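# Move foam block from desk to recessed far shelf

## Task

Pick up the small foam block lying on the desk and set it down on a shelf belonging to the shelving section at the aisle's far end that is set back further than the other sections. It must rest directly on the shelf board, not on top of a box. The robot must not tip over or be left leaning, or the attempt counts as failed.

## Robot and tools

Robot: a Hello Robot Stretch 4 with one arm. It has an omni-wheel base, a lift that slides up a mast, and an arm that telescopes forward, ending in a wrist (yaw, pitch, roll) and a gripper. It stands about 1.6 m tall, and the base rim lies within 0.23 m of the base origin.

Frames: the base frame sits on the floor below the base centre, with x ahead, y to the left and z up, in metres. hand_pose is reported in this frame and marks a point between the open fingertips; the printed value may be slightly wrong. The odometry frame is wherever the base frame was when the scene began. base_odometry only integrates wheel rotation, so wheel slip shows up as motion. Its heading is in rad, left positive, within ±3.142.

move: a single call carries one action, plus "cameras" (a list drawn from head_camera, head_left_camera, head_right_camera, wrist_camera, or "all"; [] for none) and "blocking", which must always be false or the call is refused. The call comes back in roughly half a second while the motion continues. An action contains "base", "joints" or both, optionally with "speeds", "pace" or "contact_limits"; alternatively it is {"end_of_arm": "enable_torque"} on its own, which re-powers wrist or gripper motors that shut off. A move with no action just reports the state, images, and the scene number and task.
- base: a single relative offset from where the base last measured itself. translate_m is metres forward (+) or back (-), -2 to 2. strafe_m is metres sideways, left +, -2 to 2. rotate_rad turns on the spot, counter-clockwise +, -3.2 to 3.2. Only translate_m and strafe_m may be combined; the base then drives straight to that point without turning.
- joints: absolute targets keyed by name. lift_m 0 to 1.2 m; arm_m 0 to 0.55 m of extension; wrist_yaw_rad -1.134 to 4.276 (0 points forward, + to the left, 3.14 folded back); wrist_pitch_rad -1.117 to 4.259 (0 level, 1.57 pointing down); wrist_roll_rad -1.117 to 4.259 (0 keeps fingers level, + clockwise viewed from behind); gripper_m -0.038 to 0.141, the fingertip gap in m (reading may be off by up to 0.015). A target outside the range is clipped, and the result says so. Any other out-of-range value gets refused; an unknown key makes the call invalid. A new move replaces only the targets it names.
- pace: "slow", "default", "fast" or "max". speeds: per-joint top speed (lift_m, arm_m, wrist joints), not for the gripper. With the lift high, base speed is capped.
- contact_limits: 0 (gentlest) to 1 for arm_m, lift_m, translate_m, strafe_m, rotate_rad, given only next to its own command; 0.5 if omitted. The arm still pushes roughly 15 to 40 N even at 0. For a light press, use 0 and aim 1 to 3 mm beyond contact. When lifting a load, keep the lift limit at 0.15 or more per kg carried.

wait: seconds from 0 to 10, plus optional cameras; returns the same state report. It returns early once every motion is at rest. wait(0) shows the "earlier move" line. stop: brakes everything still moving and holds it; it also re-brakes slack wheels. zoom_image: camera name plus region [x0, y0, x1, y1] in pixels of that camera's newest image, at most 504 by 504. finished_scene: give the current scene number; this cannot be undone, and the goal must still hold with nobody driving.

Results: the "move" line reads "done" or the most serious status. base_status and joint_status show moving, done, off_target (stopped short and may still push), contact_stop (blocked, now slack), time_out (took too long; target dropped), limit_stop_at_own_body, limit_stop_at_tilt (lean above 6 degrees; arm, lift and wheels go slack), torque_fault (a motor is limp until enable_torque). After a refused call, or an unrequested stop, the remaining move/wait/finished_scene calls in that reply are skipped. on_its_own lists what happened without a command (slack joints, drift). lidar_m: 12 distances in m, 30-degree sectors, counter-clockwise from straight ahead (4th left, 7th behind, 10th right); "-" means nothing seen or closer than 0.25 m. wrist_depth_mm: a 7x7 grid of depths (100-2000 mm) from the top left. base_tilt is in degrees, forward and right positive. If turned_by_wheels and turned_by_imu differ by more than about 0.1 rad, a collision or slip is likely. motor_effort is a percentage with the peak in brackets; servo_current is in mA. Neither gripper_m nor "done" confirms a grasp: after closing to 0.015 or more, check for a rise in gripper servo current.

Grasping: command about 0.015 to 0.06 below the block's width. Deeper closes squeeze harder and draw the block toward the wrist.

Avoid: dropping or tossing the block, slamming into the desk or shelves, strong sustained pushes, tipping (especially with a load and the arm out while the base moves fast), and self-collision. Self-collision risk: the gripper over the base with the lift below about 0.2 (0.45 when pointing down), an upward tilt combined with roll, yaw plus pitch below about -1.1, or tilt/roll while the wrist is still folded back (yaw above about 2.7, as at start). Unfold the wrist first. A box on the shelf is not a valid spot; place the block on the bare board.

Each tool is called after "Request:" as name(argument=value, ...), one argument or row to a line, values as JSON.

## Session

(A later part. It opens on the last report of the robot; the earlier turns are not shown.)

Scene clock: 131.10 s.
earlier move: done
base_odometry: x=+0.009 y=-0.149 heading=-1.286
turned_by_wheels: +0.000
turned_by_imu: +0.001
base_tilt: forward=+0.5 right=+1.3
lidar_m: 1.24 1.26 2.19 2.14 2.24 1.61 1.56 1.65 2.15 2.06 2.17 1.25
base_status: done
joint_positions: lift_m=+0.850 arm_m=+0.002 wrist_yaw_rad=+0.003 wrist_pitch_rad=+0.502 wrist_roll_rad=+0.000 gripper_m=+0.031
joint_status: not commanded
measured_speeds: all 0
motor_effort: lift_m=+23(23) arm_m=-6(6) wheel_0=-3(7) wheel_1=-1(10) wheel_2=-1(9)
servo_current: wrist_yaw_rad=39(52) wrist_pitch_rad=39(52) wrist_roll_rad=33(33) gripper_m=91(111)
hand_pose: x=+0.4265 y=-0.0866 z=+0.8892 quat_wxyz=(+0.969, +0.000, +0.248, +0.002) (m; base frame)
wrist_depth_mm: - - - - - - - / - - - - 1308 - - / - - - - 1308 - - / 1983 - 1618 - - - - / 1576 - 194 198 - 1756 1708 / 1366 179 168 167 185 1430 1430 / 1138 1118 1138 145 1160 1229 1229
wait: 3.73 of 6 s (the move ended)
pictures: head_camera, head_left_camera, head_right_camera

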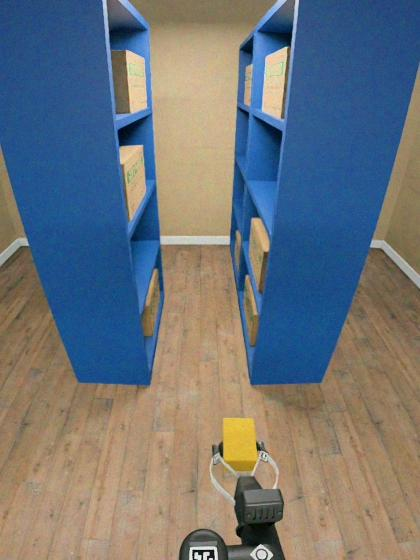

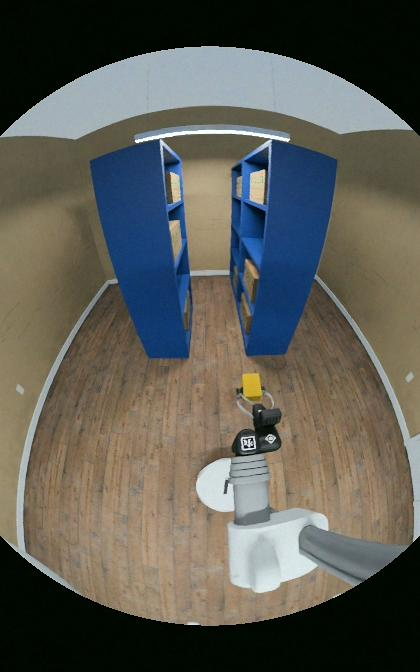

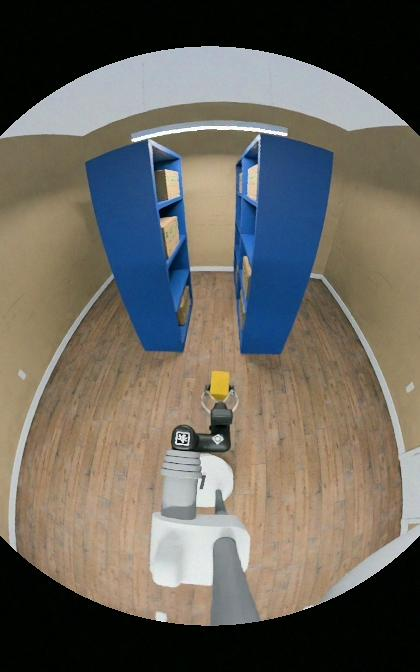

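Request:
move(
  base={"translate_m": 1.0},
  blocking=false,
)

Request:
wait(
  seconds=8,
  cameras=["head_camera","head_left_camera"],
)

Scene clock: 143.13 s.
move: moving
base_odometry: x=+0.018 y=-0.180 heading=-1.286
turned_by_wheels: +0.000
turned_by_imu: -0.001
base_tilt: forward=+0.3 right=+1.4
lidar_m: 1.23 1.23 2.21 2.11 2.23 2.47 1.56 1.66 2.15 2.08 2.19 1.23
base_status: translate_m moving
joint_positions: lift_m=+0.850 arm_m=+0.002 wrist_yaw_rad=+0.003 wrist_pitch_rad=+0.502 wrist_roll_rad=+0.000 gripper_m=+0.031
joint_status: not commanded
measured_speeds: translate_m=+0.123 strafe_m=-0.001 rotate_rad=+0.000 lift_m=+0.000 arm_m=+0.000 wrist_yaw_rad=+0.000 wrist_pitch_rad=+0.000 wrist_roll_rad=+0.000
motor_effort: lift_m=+23(23) arm_m=-6(6) wheel_0=+5(7) wheel_1=+4(6) wheel_2=-9(9)
servo_current: wrist_yaw_rad=39(39) wrist_pitch_rad=33(59) wrist_roll_rad=26(33) gripper_m=98(104)
hand_pose: x=+0.4265 y=-0.0866 z=+0.8892 quat_wxyz=(+0.969, +0.000, +0.248, +0.002) (m; base frame)
wrist_depth_mm: - - - - - - - / - - - - 1255 - - / - - - - 1281 - - / - - 1576 1921 - - - / 1618 - 195 197 - 1756 1808 / 1336 179 168 167 184 1430 1430 / 1138 1138 1138 145 1160 1182 1229
camera_calibration:
wrist_camera: T_world_to_cam=[[-0.01808, -0.997965, 0.0611486, -0.15581], [-0.500159, -0.043929, -0.864819, 1.03153], [0.865745, -0.04622, -0.498347, 0.299514], [0, 0, 0, 1]] pos_world=[0.253811, -0.0963355, 1.05088]

Scene clock: 147.47 s.
earlier move: done
base_odometry: x=+0.290 y=-1.108 heading=-1.285
turned_by_wheels: +0.000
turned_by_imu: -0.001
base_tilt: forward=+0.3 right=+1.3
lidar_m: 1.15 0.40 0.37 2.08 2.23 3.06 3.40 2.73 2.18 2.09 0.37 0.41
base_status: done
joint_positions: lift_m=+0.850 arm_m=+0.002 wrist_yaw_rad=+0.003 wrist_pitch_rad=+0.502 wrist_roll_rad=+0.000 gripper_m=+0.031
joint_status: not commanded
measured_speeds: all 0
motor_effort: lift_m=+23(23) arm_m=-6(6) wheel_0=+1(8) wheel_1=+2(7) wheel_2=+1(11)
servo_current: wrist_yaw_rad=33(52) wrist_pitch_rad=33(59) wrist_roll_rad=33(33) gripper_m=98(111)
hand_pose: x=+0.4265 y=-0.0866 z=+0.8892 quat_wxyz=(+0.969, +0.000, +0.248, +0.002) (m; base frame)
wrist_depth_mm: 564 - - - 1366 - - / - - - - - - - / - - - - 1042 647 654 / - - - - 1008 539 512 / - - 204 198 732 469 399 / - 183 168 167 186 459 342 / - 917 1118 145 798 424 351
wait: 4.33 of 8 s (the move ended)
pictures: head_camera, head_left_camera

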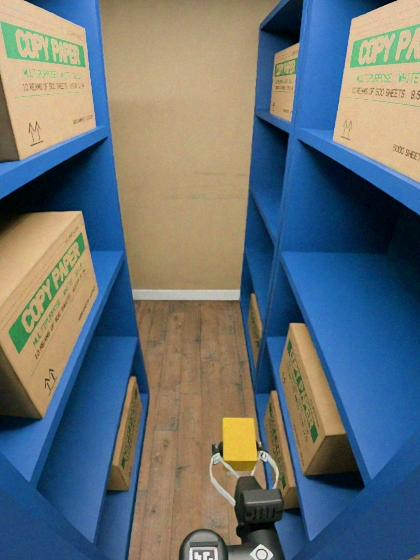

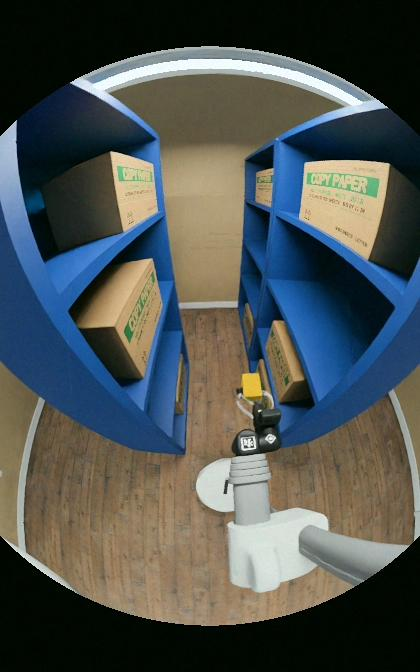

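Request:
move(
  base={"rotate_rad": -0.025},
  blocking=false,
)

Request:
wait(
  seconds=1,
  cameras=[],
)

Request:
move(
  base={"translate_m": 0.5},
  contact_limits={"translate_m": 0.2},
  blocking=false,
)

Request:
wait(
  seconds=6,
  cameras=["head_camera","head_left_camera"],
)

Scene clock: 220.00 s.
move: done
base_odometry: x=+0.290 y=-1.108 heading=-1.310
turned_by_wheels: -0.025
turned_by_imu: -0.025
base_tilt: forward=+0.4 right=+1.4
lidar_m: 1.15 0.43 0.38 2.10 2.19 2.99 3.38 2.72 2.17 2.09 0.37 0.41
base_status: done
joint_positions: lift_m=+0.850 arm_m=+0.002 wrist_yaw_rad=+0.003 wrist_pitch_rad=+0.502 wrist_roll_rad=+0.000 gripper_m=+0.031
joint_status: not commanded
measured_speeds: all 0
motor_effort: lift_m=+23(23) arm_m=-6(6) wheel_0=+3(4) wheel_1=+2(5) wheel_2=-1(6)
servo_current: wrist_yaw_rad=39(46) wrist_pitch_rad=33(46) wrist_roll_rad=26(33) gripper_m=104(104)
hand_pose: x=+0.4265 y=-0.0866 z=+0.8892 quat_wxyz=(+0.969, +0.000, +0.248, +0.001) (m; base frame)
wrist_depth_mm: 603 - - - 842 - - / - - - - - - - / - - - - 976 654 654 / - - - - 750 508 512 / - - 203 198 741 436 402 / - 184 169 167 186 430 340 / - 960 1138 145 809 384 368
camera_calibration:
wrist_camera: T_world_to_cam=[[-0.0181666, -0.99796, 0.0611981, -0.15584], [-0.500163, -0.0439284, -0.864816, 1.03153], [0.865741, -0.0463198, -0.498345, 0.299503], [0, 0, 0, 1]] pos_world=[0.253811, -0.0963354, 1.05088]

Scene clock: 221.00 s.
base_odometry: x=+0.290 y=-1.108 heading=-1.310
turned_by_wheels: +0.000
turned_by_imu: +0.000
base_tilt: forward=+0.4 right=+1.4
lidar_m: 1.12 0.43 0.38 2.10 2.22 3.00 3.38 2.72 2.20 2.09 0.38 0.40
base_status: done
joint_positions: lift_m=+0.850 arm_m=+0.002 wrist_yaw_rad=+0.003 wrist_pitch_rad=+0.502 wrist_roll_rad=+0.000 gripper_m=+0.031
joint_status: not commanded
measured_speeds: all 0
motor_effort: lift_m=+23(23) arm_m=-6(6) wheel_0=+3(4) wheel_1=+1(5) wheel_2=-1(6)
servo_current: wrist_yaw_rad=39(46) wrist_pitch_rad=33(46) wrist_roll_rad=33(33) gripper_m=98(104)
hand_pose: x=+0.4265 y=-0.0866 z=+0.8892 quat_wxyz=(+0.969, +0.000, +0.248, +0.001) (m; base frame)
wrist_depth_mm: 603 - - - 831 - - / - - - - - - - / - - - - 976 654 654 / - - - - 741 512 512 / - - 204 198 732 436 402 / - 185 168 167 186 430 340 / - 976 1138 145 798 384 368
wait: 1.00 s; at rest by 0.27 s
pictures: none
No camera images: "cameras" was empty.

Scene clock: 221.50 s.
move: moving
base_odometry: x=+0.299 y=-1.140 heading=-1.310
turned_by_wheels: +0.000
turned_by_imu: +0.000
base_tilt: forward=+0.3 right=+1.3
lidar_m: 1.10 0.42 0.36 2.11 2.17 2.99 3.40 2.74 2.19 2.09 0.35 0.39
base_status: translate_m moving
joint_positions: lift_m=+0.850 arm_m=+0.002 wrist_yaw_rad=+0.003 wrist_pitch_rad=+0.502 wrist_roll_rad=+0.000 gripper_m=+0.031
joint_status: not commanded
measured_speeds: translate_m=+0.123 strafe_m=+0.001 rotate_rad=-0.001 lift_m=+0.000 arm_m=+0.000 wrist_yaw_rad=+0.000 wrist_pitch_rad=+0.000 wrist_roll_rad=+0.000
motor_effort: lift_m=+23(23) arm_m=-6(6) wheel_0=+7(7) wheel_1=+6(6) wheel_2=-9(9)
servo_current: wrist_yaw_rad=39(39) wrist_pitch_rad=52(52) wrist_roll_rad=33(33) gripper_m=98(98)
contact_limits: translate_m 0.2
hand_pose: x=+0.4265 y=-0.0866 z=+0.8892 quat_wxyz=(+0.969, +0.000, +0.248, +0.001) (m; base frame)
wrist_depth_mm: 585 - - 1708 - - - / - - - - - - - / - - - - 904 647 615 / - - - 1618 707 508 517 / - - 203 198 699 433 399 / - 183 169 167 186 421 338 / - 991 1138 145 778 368 329
camera_calibration:
wrist_camera: T_world_to_cam=[[-0.0181666, -0.99796, 0.0611981, -0.15584], [-0.500163, -0.0439284, -0.864816, 1.03153], [0.865741, -0.0463198, -0.498345, 0.299503], [0, 0, 0, 1]] pos_world=[0.253811, -0.0963354, 1.05088]

Scene clock: 224.13 s.
earlier move: done
base_odometry: x=+0.419 y=-1.591 heading=-1.310
turned_by_wheels: +0.000
turned_by_imu: -0.001
base_tilt: forward=+0.4 right=+1.4
lidar_m: 1.09 0.44 0.29 0.29 0.32 3.66 3.95 3.57 0.27 0.25 0.27 0.40
base_status: done
joint_positions: lift_m=+0.850 arm_m=+0.002 wrist_yaw_rad=+0.003 wrist_pitch_rad=+0.502 wrist_roll_rad=+0.000 gripper_m=+0.031
joint_status: not commanded
measured_speeds: all 0
motor_effort: lift_m=+23(23) arm_m=-6(6) wheel_0=+2(7) wheel_1=+1(9) wheel_2=+0(11)
servo_current: wrist_yaw_rad=33(46) wrist_pitch_rad=52(52) wrist_roll_rad=26(33) gripper_m=104(104)
contact_limits: translate_m 0.2
hand_pose: x=+0.4265 y=-0.0866 z=+0.8892 quat_wxyz=(+0.969, +0.000, +0.248, +0.001) (m; base frame)
wrist_depth_mm: - - - - 1229 421 - / 1336 - - - - 421 - / - - - - - 469 - / - - - 240 1008 - - / 1308 1576 201 198 768 - - / 1281 184 168 167 186 - - / - 1138 1138 145 715 - -
wait: 2.63 of 6 s (the move ended)
pictures: head_camera, head_left_camera

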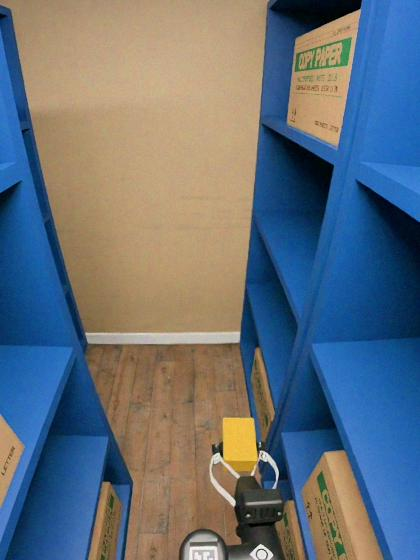

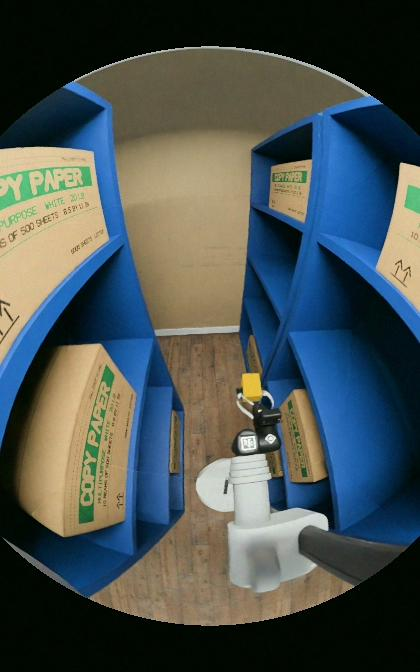

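Request:
move(
  base={"translate_m":0.5,"strafe_m":0.02},
  contact_limits={"translate_m":0.2},
  blocking=false,
)

Request:
wait(
  seconds=4,
  cameras=["head_camera","head_left_camera"],
)

Scene clock: 239.17 s.
move: moving
base_odometry: x=+0.429 y=-1.622 heading=-1.310
turned_by_wheels: +0.000
turned_by_imu: -0.001
base_tilt: forward=+0.3 right=+1.6
lidar_m: 1.06 0.43 0.32 0.28 0.31 3.97 3.97 3.55 0.28 0.25 0.27 0.40
base_status: translate_m moving; strafe_m moving
joint_positions: lift_m=+0.850 arm_m=+0.002 wrist_yaw_rad=+0.003 wrist_pitch_rad=+0.502 wrist_roll_rad=+0.000 gripper_m=+0.031
joint_status: not commanded
measured_speeds: translate_m=+0.124 strafe_m=+0.005 rotate_rad=+0.003 lift_m=+0.000 arm_m=+0.000 wrist_yaw_rad=+0.000 wrist_pitch_rad=+0.000 wrist_roll_rad=+0.000
motor_effort: lift_m=+23(23) arm_m=-6(6) wheel_0=+7(7) wheel_1=+7(7) wheel_2=-9(9)
servo_current: wrist_yaw_rad=20(39) wrist_pitch_rad=39(52) wrist_roll_rad=26(33) gripper_m=98(98)
contact_limits: translate_m 0.2
hand_pose: x=+0.4265 y=-0.0866 z=+0.8892 quat_wxyz=(+0.969, +0.000, +0.248, +0.001) (m; base frame)
wrist_depth_mm: - - - - 820 399 - / 1308 - - - - 410 - / 1397 - - - - 449 - / - - - 240 946 469 - / 1229 1576 201 198 559 - - / 1308 185 168 167 186 - - / 1118 1160 1160 145 683 - -
camera_calibration:
wrist_camera: T_world_to_cam=[[-0.0181666, -0.99796, 0.0611981, -0.15584], [-0.500163, -0.0439284, -0.864816, 1.03153], [0.865741, -0.0463198, -0.498345, 0.299503], [0, 0, 0, 1]] pos_world=[0.253811, -0.0963354, 1.05088]

Scene clock: 241.83 s.
earlier move: done
base_odometry: x=+0.568 y=-2.069 heading=-1.310
turned_by_wheels: +0.000
turned_by_imu: -0.001
base_tilt: forward=+0.3 right=+1.5
lidar_m: 1.08 1.08 0.29 0.27 0.28 0.40 - 0.43 0.28 0.26 0.29 0.40
base_status: done
joint_positions: lift_m=+0.850 arm_m=+0.002 wrist_yaw_rad=+0.003 wrist_pitch_rad=+0.502 wrist_roll_rad=+0.000 gripper_m=+0.031
joint_status: not commanded
measured_speeds: all 0
motor_effort: lift_m=+23(23) arm_m=-6(6) wheel_0=+1(7) wheel_1=+1(7) wheel_2=+2(11)
servo_current: wrist_yaw_rad=46(46) wrist_pitch_rad=39(52) wrist_roll_rad=26(33) gripper_m=91(104)
contact_limits: translate_m 0.2
hand_pose: x=+0.4265 y=-0.0866 z=+0.8892 quat_wxyz=(+0.969, +0.000, +0.248, +0.001) (m; base frame)
wrist_depth_mm: - - - - - 500 539 / - - - - - 389 312 / - - - - - - 878 / - - - 238 - - - / - - 193 198 - - - / 1229 179 168 167 185 - - / 1118 1138 1138 145 554 - -
wait: 2.67 of 4 s (the move ended)
pictures: head_camera, head_left_camera

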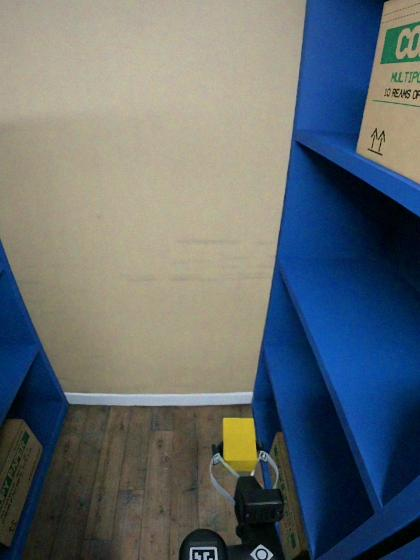

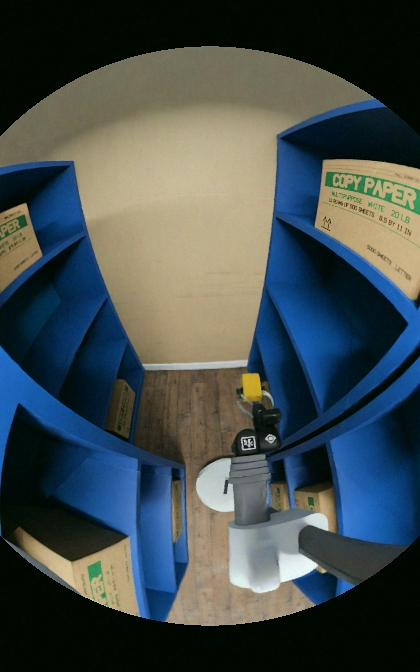

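Request:
move(
  base={"translate_m":0.42,"strafe_m":0.0},
  contact_limits={"translate_m":0.2},
  blocking=false,
)

Request:
wait(
  seconds=4,
  cameras=["head_camera","head_left_camera"],
)

Scene clock: 246.60 s.
move: moving
base_odometry: x=+0.576 y=-2.101 heading=-1.309
turned_by_wheels: +0.000
turned_by_imu: +0.000
base_tilt: forward=+0.4 right=+1.5
lidar_m: 1.04 1.07 0.30 0.26 0.29 0.43 - 0.43 0.28 0.27 0.28 0.42
base_status: translate_m moving; strafe_m moving
joint_positions: lift_m=+0.850 arm_m=+0.002 wrist_yaw_rad=+0.003 wrist_pitch_rad=+0.502 wrist_roll_rad=+0.000 gripper_m=+0.031
joint_status: not commanded
measured_speeds: translate_m=+0.123 strafe_m=-0.001 rotate_rad=+0.004 lift_m=+0.000 arm_m=+0.000 wrist_yaw_rad=+0.000 wrist_pitch_rad=+0.000 wrist_roll_rad=+0.000
motor_effort: lift_m=+23(23) arm_m=-6(6) wheel_0=+5(6) wheel_1=+5(7) wheel_2=-9(9)
servo_current: wrist_yaw_rad=39(46) wrist_pitch_rad=46(52) wrist_roll_rad=26(33) gripper_m=98(104)
contact_limits: translate_m 0.2
hand_pose: x=+0.4265 y=-0.0866 z=+0.8892 quat_wxyz=(+0.969, +0.000, +0.248, +0.001) (m; base frame)
wrist_depth_mm: - - - - 732 504 544 / - - - - - 373 310 / - - - - - - - / - - - 238 - - - / - - 193 198 917 - - / - 179 168 167 183 - - / 1138 1138 1160 145 - - -
camera_calibration:
wrist_camera: T_world_to_cam=[[-0.0181666, -0.99796, 0.0611981, -0.15584], [-0.500163, -0.0439284, -0.864816, 1.03153], [0.865741, -0.0463198, -0.498345, 0.299503], [0, 0, 0, 1]] pos_world=[0.253811, -0.0963354, 1.05088]

Scene clock: 249.00 s.
earlier move: done
base_odometry: x=+0.676 y=-2.475 heading=-1.309
turned_by_wheels: +0.000
turned_by_imu: -0.001
base_tilt: forward=+0.3 right=+1.2
lidar_m: 0.66 0.70 0.77 0.74 0.36 0.41 1.17 0.42 0.28 0.26 0.28 0.42
base_status: done
joint_positions: lift_m=+0.850 arm_m=+0.002 wrist_yaw_rad=+0.003 wrist_pitch_rad=+0.502 wrist_roll_rad=+0.000 gripper_m=+0.031
joint_status: not commanded
measured_speeds: all 0
motor_effort: lift_m=+23(23) arm_m=-6(6) wheel_0=+2(7) wheel_1=+1(7) wheel_2=+2(10)
servo_current: wrist_yaw_rad=33(46) wrist_pitch_rad=39(52) wrist_roll_rad=26(33) gripper_m=91(104)
contact_limits: translate_m 0.2
hand_pose: x=+0.4265 y=-0.0866 z=+0.8892 quat_wxyz=(+0.969, +0.000, +0.248, +0.001) (m; base frame)
wrist_depth_mm: 418 415 415 415 418 407 375 / 442 442 449 445 449 407 310 / 473 469 473 477 469 442 433 / - - - 238 - 469 473 / - - 194 198 - 517 517 / - 178 168 167 186 569 580 / - - - 145 591 - -
wait: 2.40 of 4 s (the move ended)
pictures: head_camera, head_left_camera

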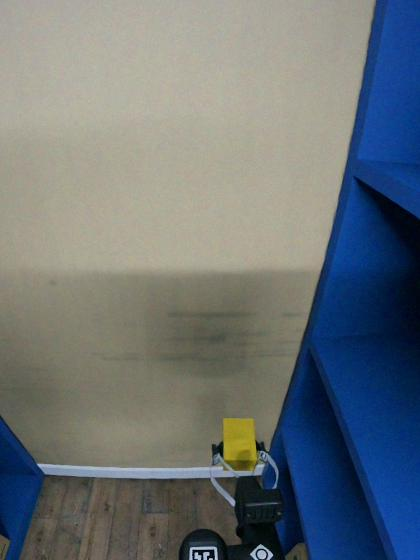

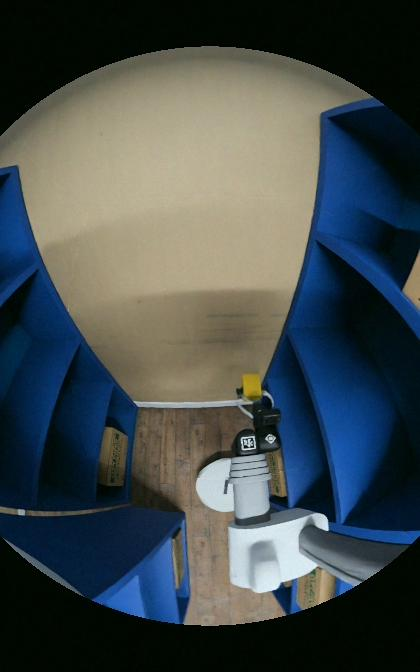

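Request:
move(
  base={"strafe_m":0.06,"translate_m":-0.01},
  contact_limits={"strafe_m":0.2},
  blocking=false,
)

Request:
wait(
  seconds=3,
)

Request:
move(
  base={"rotate_rad":1.57},
  contact_limits={"rotate_rad":0.2},
  pace="slow",
  blocking=false,
)

Request:
wait(
  seconds=5,
  cameras=["head_camera","wrist_camera"],
)

Scene clock: 261.20 s.
move: moving
base_odometry: x=+0.708 y=-2.461 heading=-1.309
turned_by_wheels: +0.000
turned_by_imu: -0.001
base_tilt: forward=+0.4 right=+1.3
lidar_m: 0.67 0.70 0.73 0.70 0.35 0.38 1.05 0.45 0.31 0.29 0.31 0.46
base_status: translate_m moving; strafe_m moving
joint_positions: lift_m=+0.850 arm_m=+0.002 wrist_yaw_rad=+0.003 wrist_pitch_rad=+0.502 wrist_roll_rad=+0.000 gripper_m=+0.031
joint_status: not commanded
measured_speeds: translate_m=-0.019 strafe_m=+0.126 rotate_rad=-0.005 lift_m=+0.000 arm_m=+0.000 wrist_yaw_rad=+0.000 wrist_pitch_rad=+0.000 wrist_roll_rad=+0.000
motor_effort: lift_m=+23(23) arm_m=-6(6) wheel_0=-9(10) wheel_1=+6(9) wheel_2=+3(5)
servo_current: wrist_yaw_rad=39(46) wrist_pitch_rad=46(46) wrist_roll_rad=20(33) gripper_m=98(104)
contact_limits: strafe_m 0.2
hand_pose: x=+0.4265 y=-0.0866 z=+0.8892 quat_wxyz=(+0.969, +0.000, +0.248, +0.001) (m; base frame)
wrist_depth_mm: 418 415 421 421 421 421 382 / 449 449 452 455 459 442 332 / 473 469 - - - 445 442 / - - - 238 - 480 480 / - - 194 198 - 525 530 / - 178 168 167 186 591 597 / - - - 145 661 - -
camera_calibration:
wrist_camera: T_world_to_cam=[[-0.0181666, -0.99796, 0.0611981, -0.15584], [-0.500163, -0.0439284, -0.864816, 1.03153], [0.865741, -0.0463198, -0.498345, 0.299503], [0, 0, 0, 1]] pos_world=[0.253811, -0.0963354, 1.05088]

Scene clock: 261.93 s.
earlier move: done
base_odometry: x=+0.732 y=-2.450 heading=-1.309
turned_by_wheels: +0.000
turned_by_imu: +0.000
base_tilt: forward=+0.5 right=+1.4
lidar_m: 0.67 0.70 0.72 0.67 0.33 0.33 0.93 0.49 0.33 0.33 0.34 0.48
base_status: done
joint_positions: lift_m=+0.850 arm_m=+0.002 wrist_yaw_rad=+0.003 wrist_pitch_rad=+0.502 wrist_roll_rad=+0.000 gripper_m=+0.031
joint_status: not commanded
measured_speeds: all 0
motor_effort: lift_m=+23(23) arm_m=-6(6) wheel_0=-2(10) wheel_1=-1(9) wheel_2=+2(5)
servo_current: wrist_yaw_rad=33(46) wrist_pitch_rad=46(46) wrist_roll_rad=26(33) gripper_m=98(104)
contact_limits: strafe_m 0.2
hand_pose: x=+0.4265 y=-0.0866 z=+0.8892 quat_wxyz=(+0.969, +0.000, +0.248, +0.001) (m; base frame)
wrist_depth_mm: 424 424 424 424 424 424 387 / 452 455 455 459 459 459 389 / - - - - - 455 439 / - - - 238 - 488 480 / - - 194 197 - 539 530 / - 177 168 167 184 591 591 / - - - 145 - - -
wait: 0.73 of 3 s (the move ended)
camera_calibration:
wrist_camera: T_world_to_cam=[[-0.0181666, -0.99796, 0.0611981, -0.15584], [-0.500163, -0.0439284, -0.864816, 1.03153], [0.865741, -0.0463198, -0.498345, 0.299503], [0, 0, 0, 1]] pos_world=[0.253811, -0.0963354, 1.05088]

Scene clock: 262.43 s.
move: moving
base_odometry: x=+0.732 y=-2.450 heading=-1.179
turned_by_wheels: +0.130
turned_by_imu: +0.128
base_tilt: forward=+0.3 right=+1.4
lidar_m: 0.67 0.74 0.69 0.62 0.31 0.38 1.00 0.45 0.33 0.33 0.37 0.56
base_status: rotate_rad moving
joint_positions: lift_m=+0.850 arm_m=+0.002 wrist_yaw_rad=+0.003 wrist_pitch_rad=+0.502 wrist_roll_rad=+0.000 gripper_m=+0.031
joint_status: not commanded
measured_speeds: translate_m=+0.000 strafe_m=+0.000 rotate_rad=+0.494 lift_m=+0.000 arm_m=+0.000 wrist_yaw_rad=+0.000 wrist_pitch_rad=+0.000 wrist_roll_rad=+0.000
motor_effort: lift_m=+23(23) arm_m=-6(6) wheel_0=-5(6) wheel_1=-3(6) wheel_2=-5(6)
servo_current: wrist_yaw_rad=33(46) wrist_pitch_rad=39(46) wrist_roll_rad=26(33) gripper_m=98(104)
contact_limits: rotate_rad 0.2
hand_pose: x=+0.4265 y=-0.0866 z=+0.8892 quat_wxyz=(+0.969, +0.000, +0.248, +0.001) (m; base frame)
wrist_depth_mm: 445 439 427 418 413 404 397 / 469 462 459 452 442 433 421 / - - - 473 469 462 449 / - - - 237 - - 452 / - - 193 198 - - 488 / - 177 168 167 185 559 530 / - - - 145 - 585 574
camera_calibration:
wrist_camera: T_world_to_cam=[[-0.0181666, -0.99796, 0.0611981, -0.15584], [-0.500163, -0.0439284, -0.864816, 1.03153], [0.865741, -0.0463198, -0.498345, 0.299503], [0, 0, 0, 1]] pos_world=[0.253811, -0.0963354, 1.05088]

Scene clock: 264.80 s.
earlier move: done
base_odometry: x=+0.732 y=-2.450 heading=+0.260
turned_by_wheels: +1.439
turned_by_imu: +1.420
base_tilt: forward=+0.4 right=+1.2
lidar_m: 0.67 0.34 0.34 0.88 0.50 0.36 0.34 0.34 0.47 0.68 0.70 0.71
base_status: done
joint_positions: lift_m=+0.850 arm_m=+0.002 wrist_yaw_rad=+0.003 wrist_pitch_rad=+0.502 wrist_roll_rad=+0.000 gripper_m=+0.031
joint_status: not commanded
measured_speeds: all 0
motor_effort: lift_m=+23(23) arm_m=-6(6) wheel_0=-4(7) wheel_1=-2(6) wheel_2=-1(6)
servo_current: wrist_yaw_rad=39(46) wrist_pitch_rad=46(52) wrist_roll_rad=33(39) gripper_m=98(104)
contact_limits: rotate_rad 0.2
hand_pose: x=+0.4265 y=-0.0866 z=+0.8892 quat_wxyz=(+0.969, +0.000, +0.248, +0.001) (m; base frame)
wrist_depth_mm: 418 424 427 427 433 - 455 / 442 496 - - - 445 449 / 469 - - - - 976 - / 492 - - 238 - 1025 - / 469 - 194 198 - 768 - / 469 179 167 167 186 715 699 / 445 - - 145 788 - -
wait: 2.37 of 5 s (the move ended)
pictures: head_camera, wrist_camera
camera_calibration:
wrist_camera: T_world_to_cam=[[-0.0181666, -0.99796, 0.0611981, -0.15584], [-0.500163, -0.0439284, -0.864816, 1.03153], [0.865741, -0.0463198, -0.498345, 0.299503], [0, 0, 0, 1]] pos_world=[0.253811, -0.0963354, 1.05088]

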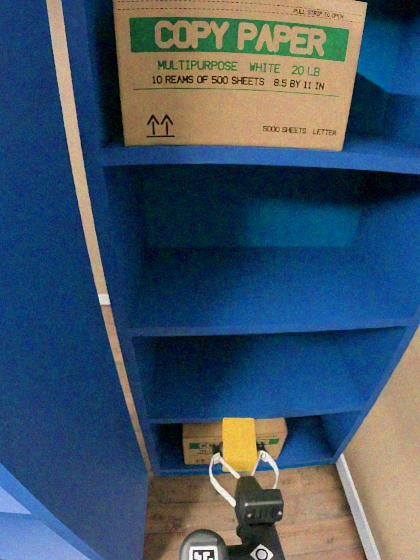

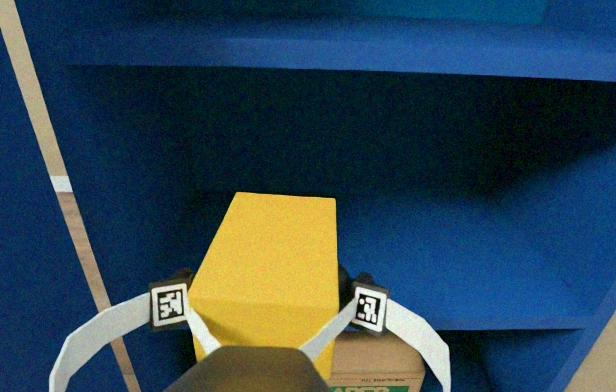

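Request:
move(
  joints={"lift_m":1.08},
  blocking=false,
)

Request:
wait(
  seconds=3,
  cameras=["head_camera","wrist_camera"],
)

Scene clock: 272.67 s.
move: moving
base_odometry: x=+0.732 y=-2.450 heading=+0.260
turned_by_wheels: +0.000
turned_by_imu: -0.001
base_tilt: forward=+0.4 right=+1.4
lidar_m: 0.65 0.32 0.32 0.87 0.51 0.36 0.34 0.36 0.47 0.68 0.70 0.71
base_status: not commanded
joint_positions: lift_m=+0.889 arm_m=+0.002 wrist_yaw_rad=+0.003 wrist_pitch_rad=+0.502 wrist_roll_rad=+0.000 gripper_m=+0.031
joint_status: lift_m moving
measured_speeds: translate_m=+0.000 strafe_m=+0.000 rotate_rad=+0.000 lift_m=+0.149 arm_m=+0.000 wrist_yaw_rad=+0.000 wrist_pitch_rad=+0.000 wrist_roll_rad=+0.000
motor_effort: lift_m=+27(27) arm_m=-6(6) wheel_0=-4(4) wheel_1=-3(3) wheel_2=-1(1)
servo_current: wrist_yaw_rad=39(46) wrist_pitch_rad=46(52) wrist_roll_rad=33(33) gripper_m=104(104)
contact_limits: rotate_rad 0.2
hand_pose: x=+0.4265 y=-0.0866 z=+0.9284 quat_wxyz=(+0.969, +0.000, +0.248, +0.001) (m; base frame)
wrist_depth_mm: 421 - - - - - - / 439 445 445 449 452 462 462 / 469 - - - - 991 - / 492 - - 238 - 1025 - / 466 - 193 198 - - - / 469 179 168 167 186 732 723 / 442 - - 145 809 - -
camera_calibration:
wrist_camera: T_world_to_cam=[[-0.0181666, -0.99796, 0.0611981, -0.158239], [-0.500163, -0.0439284, -0.864816, 1.06543], [0.865741, -0.0463198, -0.498345, 0.319038], [0, 0, 0, 1]] pos_world=[0.253811, -0.0963354, 1.09008]

Scene clock: 274.20 s.
earlier move: done
base_odometry: x=+0.732 y=-2.450 heading=+0.260
turned_by_wheels: +0.000
turned_by_imu: +0.000
base_tilt: forward=+0.3 right=+1.4
lidar_m: 0.67 0.31 0.32 0.86 0.54 0.36 0.34 0.36 0.47 0.67 0.70 0.70
base_status: not commanded
joint_positions: lift_m=+1.080 arm_m=+0.002 wrist_yaw_rad=+0.003 wrist_pitch_rad=+0.502 wrist_roll_rad=+0.000 gripper_m=+0.031
joint_status: all done
measured_speeds: all 0
motor_effort: lift_m=+24(29) arm_m=-6(6) wheel_0=-4(4) wheel_1=-3(3) wheel_2=-1(1)
servo_current: wrist_yaw_rad=46(46) wrist_pitch_rad=52(52) wrist_roll_rad=26(39) gripper_m=91(104)
contact_limits: rotate_rad 0.2
hand_pose: x=+0.4265 y=-0.0866 z=+1.1192 quat_wxyz=(+0.969, +0.000, +0.248, +0.001) (m; base frame)
wrist_depth_mm: 424 521 - - - - - / 442 - - - - - - / 466 - - - - - - / 492 - - 238 - - - / 466 - 193 198 - - - / 466 179 168 167 185 960 - / 442 - - 145 - - 768
wait: 1.53 of 3 s (the move ended)
pictures: head_camera, wrist_camera
camera_calibration:
wrist_camera: T_world_to_cam=[[-0.0181666, -0.99796, 0.0611981, -0.169915], [-0.500163, -0.0439284, -0.864816, 1.23044], [0.865741, -0.0463198, -0.498345, 0.414122], [0, 0, 0, 1]] pos_world=[0.253811, -0.0963354, 1.28088]

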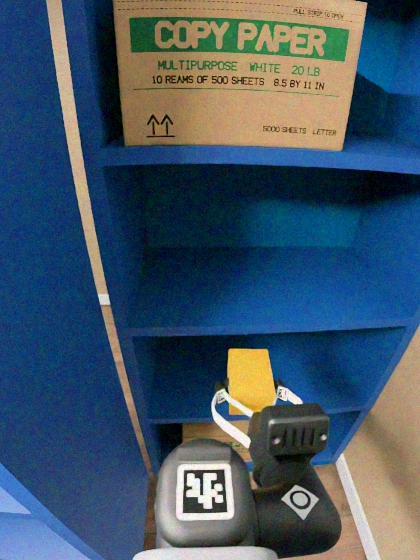

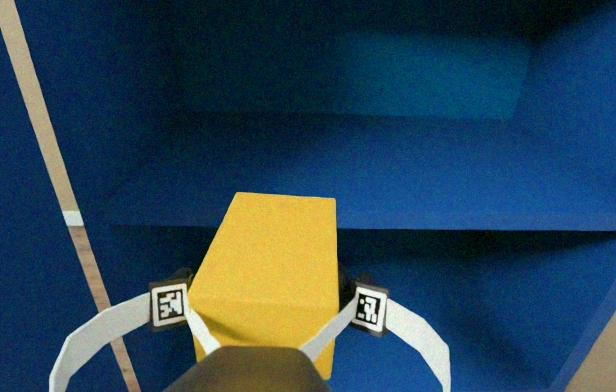

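Request:
move(
  joints={"arm_m":0.38},
  speeds={"arm_m":0.2},
  contact_limits={"arm_m":0.1},
  blocking=false,
)

Request:
wait(
  seconds=4,
  cameras=["head_camera","wrist_camera"],
)

Request:
move(
  joints={"lift_m":1.01},
  speeds={"lift_m":0.08},
  contact_limits={"lift_m":0.05},
  blocking=false,
)

Request:
wait(
  seconds=3,
  cameras=["wrist_camera"],
)

Scene clock: 280.53 s.
move: moving
base_odometry: x=+0.732 y=-2.450 heading=+0.260
turned_by_wheels: +0.000
turned_by_imu: -0.001
base_tilt: forward=+0.4 right=+1.4
lidar_m: 0.66 0.31 0.30 0.87 0.53 0.33 0.33 0.35 0.48 0.68 0.69 0.71
base_status: not commanded
joint_positions: lift_m=+1.080 arm_m=+0.054 wrist_yaw_rad=+0.003 wrist_pitch_rad=+0.502 wrist_roll_rad=+0.000 gripper_m=+0.031
joint_status: arm_m moving
measured_speeds: translate_m=+0.000 strafe_m=+0.000 rotate_rad=+0.000 lift_m=+0.000 arm_m=+0.198 wrist_yaw_rad=+0.000 wrist_pitch_rad=+0.000 wrist_roll_rad=+0.000
motor_effort: lift_m=+24(24) arm_m=+7(10) wheel_0=-4(4) wheel_1=-3(3) wheel_2=-1(1)
servo_current: wrist_yaw_rad=39(46) wrist_pitch_rad=39(52) wrist_roll_rad=20(33) gripper_m=98(104)
contact_limits: arm_m 0.1; rotate_rad 0.2
hand_pose: x=+0.4785 y=-0.0866 z=+1.1192 quat_wxyz=(+0.969, +0.000, +0.248, +0.001) (m; base frame)
wrist_depth_mm: 407 - 788 778 788 - - / 430 - - - - - - / 436 - - - - - - / 473 - - 238 - - - / 496 - 194 198 - - - / 480 178 168 167 184 1008 - / 452 - - 145 - - -
camera_calibration:
wrist_camera: T_world_to_cam=[[-0.0181666, -0.99796, 0.0611981, -0.168972], [-0.500163, -0.0439284, -0.864816, 1.2564], [0.865741, -0.0463198, -0.498345, 0.36919], [0, 0, 0, 1]] pos_world=[0.305711, -0.0963354, 1.28088]

Scene clock: 282.70 s.
earlier move: done
base_odometry: x=+0.732 y=-2.450 heading=+0.260
turned_by_wheels: +0.000
turned_by_imu: +0.000
base_tilt: forward=+0.4 right=+1.4
lidar_m: 0.67 0.32 0.32 0.88 0.54 0.36 0.33 0.38 0.48 0.67 0.69 0.72
base_status: not commanded
joint_positions: lift_m=+1.080 arm_m=+0.380 wrist_yaw_rad=+0.003 wrist_pitch_rad=+0.502 wrist_roll_rad=+0.000 gripper_m=+0.031
joint_status: all done
measured_speeds: all 0
motor_effort: lift_m=+24(24) arm_m=+7(10) wheel_0=-4(4) wheel_1=-3(3) wheel_2=-1(1)
servo_current: wrist_yaw_rad=39(46) wrist_pitch_rad=46(59) wrist_roll_rad=26(39) gripper_m=91(104)
contact_limits: arm_m 0.1; rotate_rad 0.2
hand_pose: x=+0.8038 y=-0.0866 z=+1.1192 quat_wxyz=(+0.969, +0.000, +0.248, +0.001) (m; base frame)
wrist_depth_mm: 430 484 488 488 492 492 500 / 430 521 521 530 530 530 535 / 413 554 569 569 574 574 580 / 436 597 597 240 609 615 621 / 418 439 202 198 442 442 445 / 359 184 168 167 188 382 382 / 306 304 306 145 322 324 332
wait: 2.17 of 4 s (the move ended)
pictures: head_camera, wrist_camera
camera_calibration:
wrist_camera: T_world_to_cam=[[-0.0181666, -0.99796, 0.0611981, -0.163061], [-0.500163, -0.0439284, -0.864816, 1.41915], [0.865741, -0.0463198, -0.498345, 0.0874781], [0, 0, 0, 1]] pos_world=[0.631111, -0.0963354, 1.28088]

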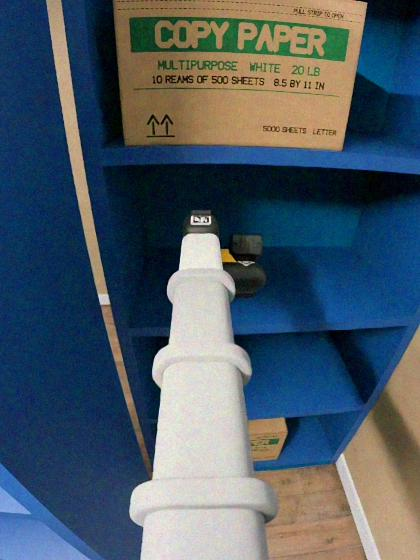

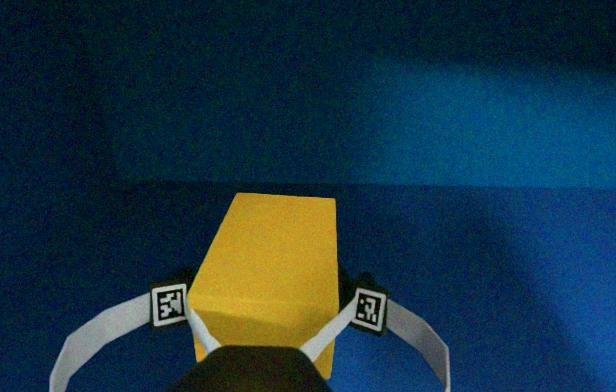

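Scene clock: 283.20 s.
move: moving
base_odometry: x=+0.732 y=-2.450 heading=+0.260
turned_by_wheels: +0.000
turned_by_imu: +0.000
base_tilt: forward=+0.3 right=+1.3
lidar_m: 0.67 0.34 0.32 0.86 0.50 0.37 0.34 0.38 0.46 0.67 0.71 0.71
base_status: not commanded
joint_positions: lift_m=+1.050 arm_m=+0.380 wrist_yaw_rad=+0.003 wrist_pitch_rad=+0.502 wrist_roll_rad=+0.000 gripper_m=+0.031
joint_status: lift_m moving
measured_speeds: translate_m=+0.000 strafe_m=+0.000 rotate_rad=+0.000 lift_m=-0.080 arm_m=+0.000 wrist_yaw_rad=+0.000 wrist_pitch_rad=+0.000 wrist_roll_rad=+0.000
motor_effort: lift_m=+14(23) arm_m=+7(7) wheel_0=-4(4) wheel_1=-2(3) wheel_2=-1(1)
servo_current: wrist_yaw_rad=33(46) wrist_pitch_rad=46(46) wrist_roll_rad=33(33) gripper_m=98(104)
contact_limits: arm_m 0.1; lift_m 0.05; rotate_rad 0.2
hand_pose: x=+0.8038 y=-0.0866 z=+1.0897 quat_wxyz=(+0.969, +0.000, +0.248, +0.001) (m; base frame)
wrist_depth_mm: 427 484 484 488 496 496 500 / 427 521 525 525 530 535 530 / 413 554 564 569 574 580 574 / 436 455 249 237 - - - / 392 402 202 198 415 418 424 / 327 184 168 167 187 345 347 / 278 277 276 145 285 291 303
camera_calibration:
wrist_camera: T_world_to_cam=[[-0.0181666, -0.99796, 0.0611981, -0.161256], [-0.500163, -0.0439284, -0.864816, 1.39364], [0.865741, -0.0463198, -0.498345, 0.072777], [0, 0, 0, 1]] pos_world=[0.631111, -0.0963354, 1.25138]

Scene clock: 284.13 s.
earlier move: done
base_odometry: x=+0.732 y=-2.450 heading=+0.260
turned_by_wheels: +0.000
turned_by_imu: +0.000
base_tilt: forward=+0.4 right=+1.4
lidar_m: 0.66 0.30 0.32 0.90 0.50 0.37 0.33 0.37 0.46 0.68 0.69 0.70
base_status: not commanded
joint_positions: lift_m=+1.010 arm_m=+0.380 wrist_yaw_rad=+0.003 wrist_pitch_rad=+0.502 wrist_roll_rad=+0.000 gripper_m=+0.031
joint_status: all done
measured_speeds: all 0
motor_effort: lift_m=+14(23) arm_m=+7(7) wheel_0=-4(4) wheel_1=-3(3) wheel_2=-1(1)
servo_current: wrist_yaw_rad=33(46) wrist_pitch_rad=33(52) wrist_roll_rad=33(33) gripper_m=104(104)
contact_limits: arm_m 0.1; lift_m 0.05; rotate_rad 0.2
hand_pose: x=+0.8038 y=-0.0866 z=+1.0500 quat_wxyz=(+0.969, +0.000, +0.248, +0.001) (m; base frame)
wrist_depth_mm: 427 484 484 488 492 492 500 / 430 521 525 530 525 535 530 / 413 554 559 564 564 569 569 / 392 418 404 250 421 424 427 / 330 334 203 197 347 349 353 / 273 184 169 167 191 289 289 / 232 230 176 174 236 244 253
wait: 0.93 of 3 s (the move ended)
pictures: wrist_camera
camera_calibration:
wrist_camera: T_world_to_cam=[[-0.0181666, -0.99796, 0.0611981, -0.158826], [-0.500163, -0.0439284, -0.864816, 1.35931], [0.865741, -0.0463198, -0.498345, 0.0529927], [0, 0, 0, 1]] pos_world=[0.631111, -0.0963354, 1.21168]

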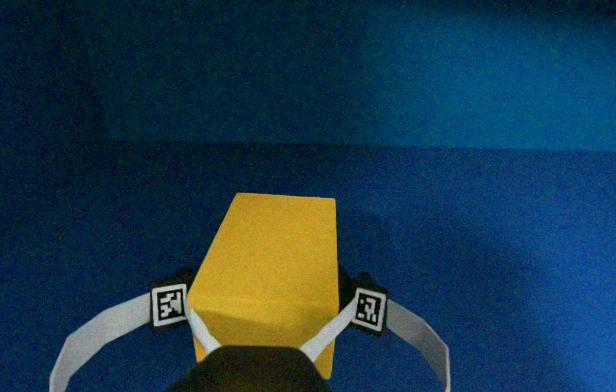

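Request:
move(
  joints={"lift_m":0.975},
  speeds={"lift_m":0.04},
  contact_limits={"lift_m":0},
  blocking=false,
)

Request:
wait(
  seconds=2,
)

Request:
move(
  joints={"lift_m":0.969},
  speeds={"lift_m":0.03},
  contact_limits={"lift_m":0},
  blocking=false,
)

Request:
wait(
  seconds=1,
  cameras=["wrist_camera"],
)

Request:
move(
  joints={"lift_m":0.9645},
  speeds={"lift_m":0.03},
  contact_limits={"lift_m":0},
  blocking=false,
)

Request:
wait(
  seconds=1,
)

Scene clock: 292.07 s.
move: moving
base_odometry: x=+0.732 y=-2.450 heading=+0.260
turned_by_wheels: +0.000
turned_by_imu: -0.001
base_tilt: forward=+0.2 right=+1.5
lidar_m: 0.67 0.33 0.33 0.85 0.50 0.36 0.32 0.36 0.49 0.67 0.71 0.71
base_status: not commanded
joint_positions: lift_m=+0.993 arm_m=+0.380 wrist_yaw_rad=+0.003 wrist_pitch_rad=+0.502 wrist_roll_rad=+0.000 gripper_m=+0.031
joint_status: lift_m moving
measured_speeds: translate_m=+0.000 strafe_m=+0.000 rotate_rad=+0.000 lift_m=-0.040 arm_m=+0.000 wrist_yaw_rad=+0.000 wrist_pitch_rad=+0.000 wrist_roll_rad=+0.000
motor_effort: lift_m=+15(15) arm_m=+6(7) wheel_0=-4(4) wheel_1=-3(3) wheel_2=-1(1)
servo_current: wrist_yaw_rad=33(46) wrist_pitch_rad=39(52) wrist_roll_rad=20(33) gripper_m=91(104)
contact_limits: arm_m 0.1; lift_m 0; rotate_rad 0.2
hand_pose: x=+0.8038 y=-0.0866 z=+1.0322 quat_wxyz=(+0.969, +0.000, +0.248, +0.001) (m; base frame)
wrist_depth_mm: 424 488 488 488 492 496 500 / 430 517 525 530 530 525 530 / 415 549 549 559 564 569 569 / 382 389 394 404 410 413 415 / 306 309 203 198 320 324 327 / 252 183 168 167 189 267 268 / 215 219 213 174 219 227 235
camera_calibration:
wrist_camera: T_world_to_cam=[[-0.0181666, -0.99796, 0.0611981, -0.157737], [-0.500163, -0.0439284, -0.864816, 1.34391], [0.865741, -0.0463198, -0.498345, 0.0441222], [0, 0, 0, 1]] pos_world=[0.631111, -0.0963354, 1.19388]

Scene clock: 292.87 s.
earlier move: done
base_odometry: x=+0.732 y=-2.450 heading=+0.260
turned_by_wheels: +0.000
turned_by_imu: +0.000
base_tilt: forward=+0.2 right=+1.4
lidar_m: 0.67 0.31 0.33 0.88 0.51 0.35 0.32 0.37 0.48 0.67 0.69 0.71
base_status: not commanded
joint_positions: lift_m=+0.975 arm_m=+0.380 wrist_yaw_rad=+0.003 wrist_pitch_rad=+0.502 wrist_roll_rad=+0.000 gripper_m=+0.031
joint_status: all done
measured_speeds: all 0
motor_effort: lift_m=+14(15) arm_m=+7(7) wheel_0=-4(4) wheel_1=-2(3) wheel_2=-1(1)
servo_current: wrist_yaw_rad=33(46) wrist_pitch_rad=33(52) wrist_roll_rad=26(33) gripper_m=91(104)
contact_limits: arm_m 0.1; lift_m 0; rotate_rad 0.2
hand_pose: x=+0.8038 y=-0.0866 z=+1.0150 quat_wxyz=(+0.969, +0.000, +0.248, +0.001) (m; base frame)
wrist_depth_mm: 427 488 488 492 492 492 496 / 430 521 521 525 525 530 530 / 413 445 449 455 466 554 564 / 347 351 355 364 366 373 379 / 277 282 202 198 290 293 294 / 229 184 169 167 191 240 243 / 196 198 193 174 202 205 211
wait: 0.80 of 2 s (the move ended)
camera_calibration:
wrist_camera: T_world_to_cam=[[-0.0181666, -0.99796, 0.0611981, -0.156684], [-0.500163, -0.0439284, -0.864816, 1.32904], [0.865741, -0.0463198, -0.498345, 0.0355506], [0, 0, 0, 1]] pos_world=[0.631111, -0.0963354, 1.17668]

Scene clock: 293.37 s.
move: moving
base_odometry: x=+0.732 y=-2.450 heading=+0.260
turned_by_wheels: +0.000
turned_by_imu: +0.000
base_tilt: forward=+0.2 right=+1.3
lidar_m: 0.65 0.32 0.31 0.86 0.51 0.37 0.33 0.38 0.46 0.67 0.70 0.69
base_status: not commanded
joint_positions: lift_m=+0.969 arm_m=+0.380 wrist_yaw_rad=+0.003 wrist_pitch_rad=+0.502 wrist_roll_rad=+0.000 gripper_m=+0.031
joint_status: lift_m moving
measured_speeds: all 0
motor_effort: lift_m=+15(15) arm_m=+6(7) wheel_0=-4(4) wheel_1=-3(3) wheel_2=-1(1)
servo_current: wrist_yaw_rad=33(46) wrist_pitch_rad=33(52) wrist_roll_rad=26(33) gripper_m=91(98)
contact_limits: arm_m 0.1; lift_m 0; rotate_rad 0.2
hand_pose: x=+0.8038 y=-0.0866 z=+1.0090 quat_wxyz=(+0.969, +0.000, +0.248, +0.001) (m; base frame)
wrist_depth_mm: 410 484 484 488 492 488 496 / 433 521 521 525 530 530 535 / 410 433 442 452 459 559 452 / 340 343 345 338 359 366 373 / 268 272 202 196 283 287 289 / 224 185 168 167 189 236 236 / 189 193 188 174 193 200 206
camera_calibration:
wrist_camera: T_world_to_cam=[[-0.0181666, -0.99796, 0.0611981, -0.156317], [-0.500163, -0.0439284, -0.864816, 1.32385], [0.865741, -0.0463198, -0.498345, 0.0325606], [0, 0, 0, 1]] pos_world=[0.631111, -0.0963354, 1.17068]

Scene clock: 293.47 s.
earlier move: done
base_odometry: x=+0.732 y=-2.450 heading=+0.260
turned_by_wheels: +0.000
turned_by_imu: +0.000
base_tilt: forward=+0.5 right=+1.5
lidar_m: 0.64 0.29 0.33 0.89 0.48 0.36 0.35 0.38 0.46 0.67 0.70 0.71
base_status: not commanded
joint_positions: lift_m=+0.969 arm_m=+0.380 wrist_yaw_rad=+0.003 wrist_pitch_rad=+0.502 wrist_roll_rad=+0.000 gripper_m=+0.031
joint_status: all done
measured_speeds: all 0
motor_effort: lift_m=+14(15) arm_m=+6(7) wheel_0=-4(4) wheel_1=-2(3) wheel_2=-1(1)
servo_current: wrist_yaw_rad=39(46) wrist_pitch_rad=46(52) wrist_roll_rad=33(33) gripper_m=98(98)
contact_limits: arm_m 0.1; lift_m 0; rotate_rad 0.2
hand_pose: x=+0.8038 y=-0.0866 z=+1.0090 quat_wxyz=(+0.969, +0.000, +0.248, +0.001) (m; base frame)
wrist_depth_mm: 410 484 484 488 488 492 500 / 430 521 525 525 535 530 535 / 413 430 439 452 455 559 449 / 338 343 349 340 359 366 370 / 268 274 202 196 283 287 290 / 223 183 168 167 189 236 236 / 190 193 189 175 193 200 206
wait: 0.10 of 1 s (the move ended)
pictures: wrist_camera
camera_calibration:
wrist_camera: T_world_to_cam=[[-0.0181666, -0.99796, 0.0611981, -0.156317], [-0.500163, -0.0439284, -0.864816, 1.32385], [0.865741, -0.0463198, -0.498345, 0.0325606], [0, 0, 0, 1]] pos_world=[0.631111, -0.0963354, 1.17068]

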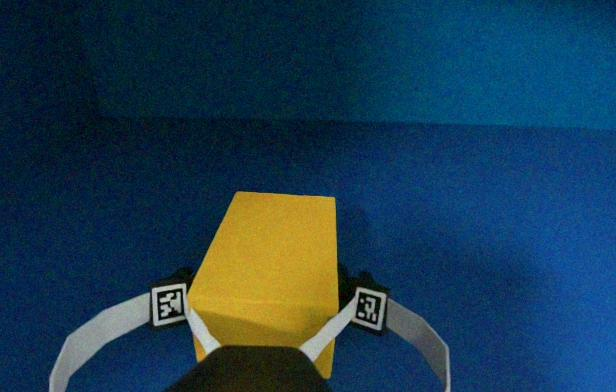

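Scene clock: 293.97 s.
move: moving
base_odometry: x=+0.732 y=-2.450 heading=+0.260
turned_by_wheels: +0.000
turned_by_imu: +0.000
base_tilt: forward=+0.3 right=+1.3
lidar_m: 0.67 0.32 0.33 0.89 0.52 0.37 0.34 0.39 0.47 0.67 0.70 0.71
base_status: not commanded
joint_positions: lift_m=+0.965 arm_m=+0.380 wrist_yaw_rad=+0.003 wrist_pitch_rad=+0.501 wrist_roll_rad=+0.000 gripper_m=+0.031
joint_status: lift_m moving
measured_speeds: all 0
motor_effort: lift_m=+13(14) arm_m=+7(7) wheel_0=-4(4) wheel_1=-3(3) wheel_2=-1(1)
servo_current: wrist_yaw_rad=39(39) wrist_pitch_rad=46(59) wrist_roll_rad=26(33) gripper_m=85(98)
contact_limits: arm_m 0.1; lift_m 0; rotate_rad 0.2
hand_pose: x=+0.8038 y=-0.0866 z=+1.0046 quat_wxyz=(+0.969, +0.000, +0.248, +0.001) (m; base frame)
wrist_depth_mm: 410 484 488 488 492 496 504 / 433 517 521 525 530 530 530 / 415 439 449 455 462 554 559 / 342 345 349 250 362 370 373 / 268 273 201 196 285 287 290 / 223 184 168 168 189 236 236 / 188 190 187 174 191 198 205
camera_calibration:
wrist_camera: T_world_to_cam=[[-0.0181666, -0.99796, 0.0611981, -0.156048], [-0.500163, -0.0439284, -0.864816, 1.32004], [0.865741, -0.0463198, -0.498345, 0.0303678], [0, 0, 0, 1]] pos_world=[0.631111, -0.0963354, 1.16628]

Scene clock: 294.00 s.
earlier move: done
base_odometry: x=+0.732 y=-2.450 heading=+0.260
turned_by_wheels: +0.000
turned_by_imu: +0.000
base_tilt: forward=+0.3 right=+1.3
lidar_m: 0.66 0.32 0.32 0.88 0.52 0.36 0.34 0.37 0.46 0.66 0.71 0.72
base_status: not commanded
joint_positions: lift_m=+0.965 arm_m=+0.380 wrist_yaw_rad=+0.003 wrist_pitch_rad=+0.501 wrist_roll_rad=+0.000 gripper_m=+0.031
joint_status: all done
measured_speeds: all 0
motor_effort: lift_m=+13(14) arm_m=+7(7) wheel_0=-4(4) wheel_1=-3(3) wheel_2=-1(1)
servo_current: wrist_yaw_rad=33(39) wrist_pitch_rad=39(59) wrist_roll_rad=33(33) gripper_m=85(98)
contact_limits: arm_m 0.1; lift_m 0; rotate_rad 0.2
hand_pose: x=+0.8038 y=-0.0866 z=+1.0046 quat_wxyz=(+0.969, +0.000, +0.248, +0.001) (m; base frame)
wrist_depth_mm: 410 484 488 488 492 496 500 / 430 517 525 525 525 530 539 / 413 439 449 455 462 559 559 / 342 345 349 252 362 368 373 / 267 273 202 196 283 287 290 / 221 184 168 167 189 236 236 / 188 191 187 174 191 197 205
wait: 0.03 of 1 s (the move ended)
camera_calibration:
wrist_camera: T_world_to_cam=[[-0.0181666, -0.99796, 0.0611981, -0.156048], [-0.500163, -0.0439284, -0.864816, 1.32004], [0.865741, -0.0463198, -0.498345, 0.0303678], [0, 0, 0, 1]] pos_world=[0.631111, -0.0963354, 1.16628]


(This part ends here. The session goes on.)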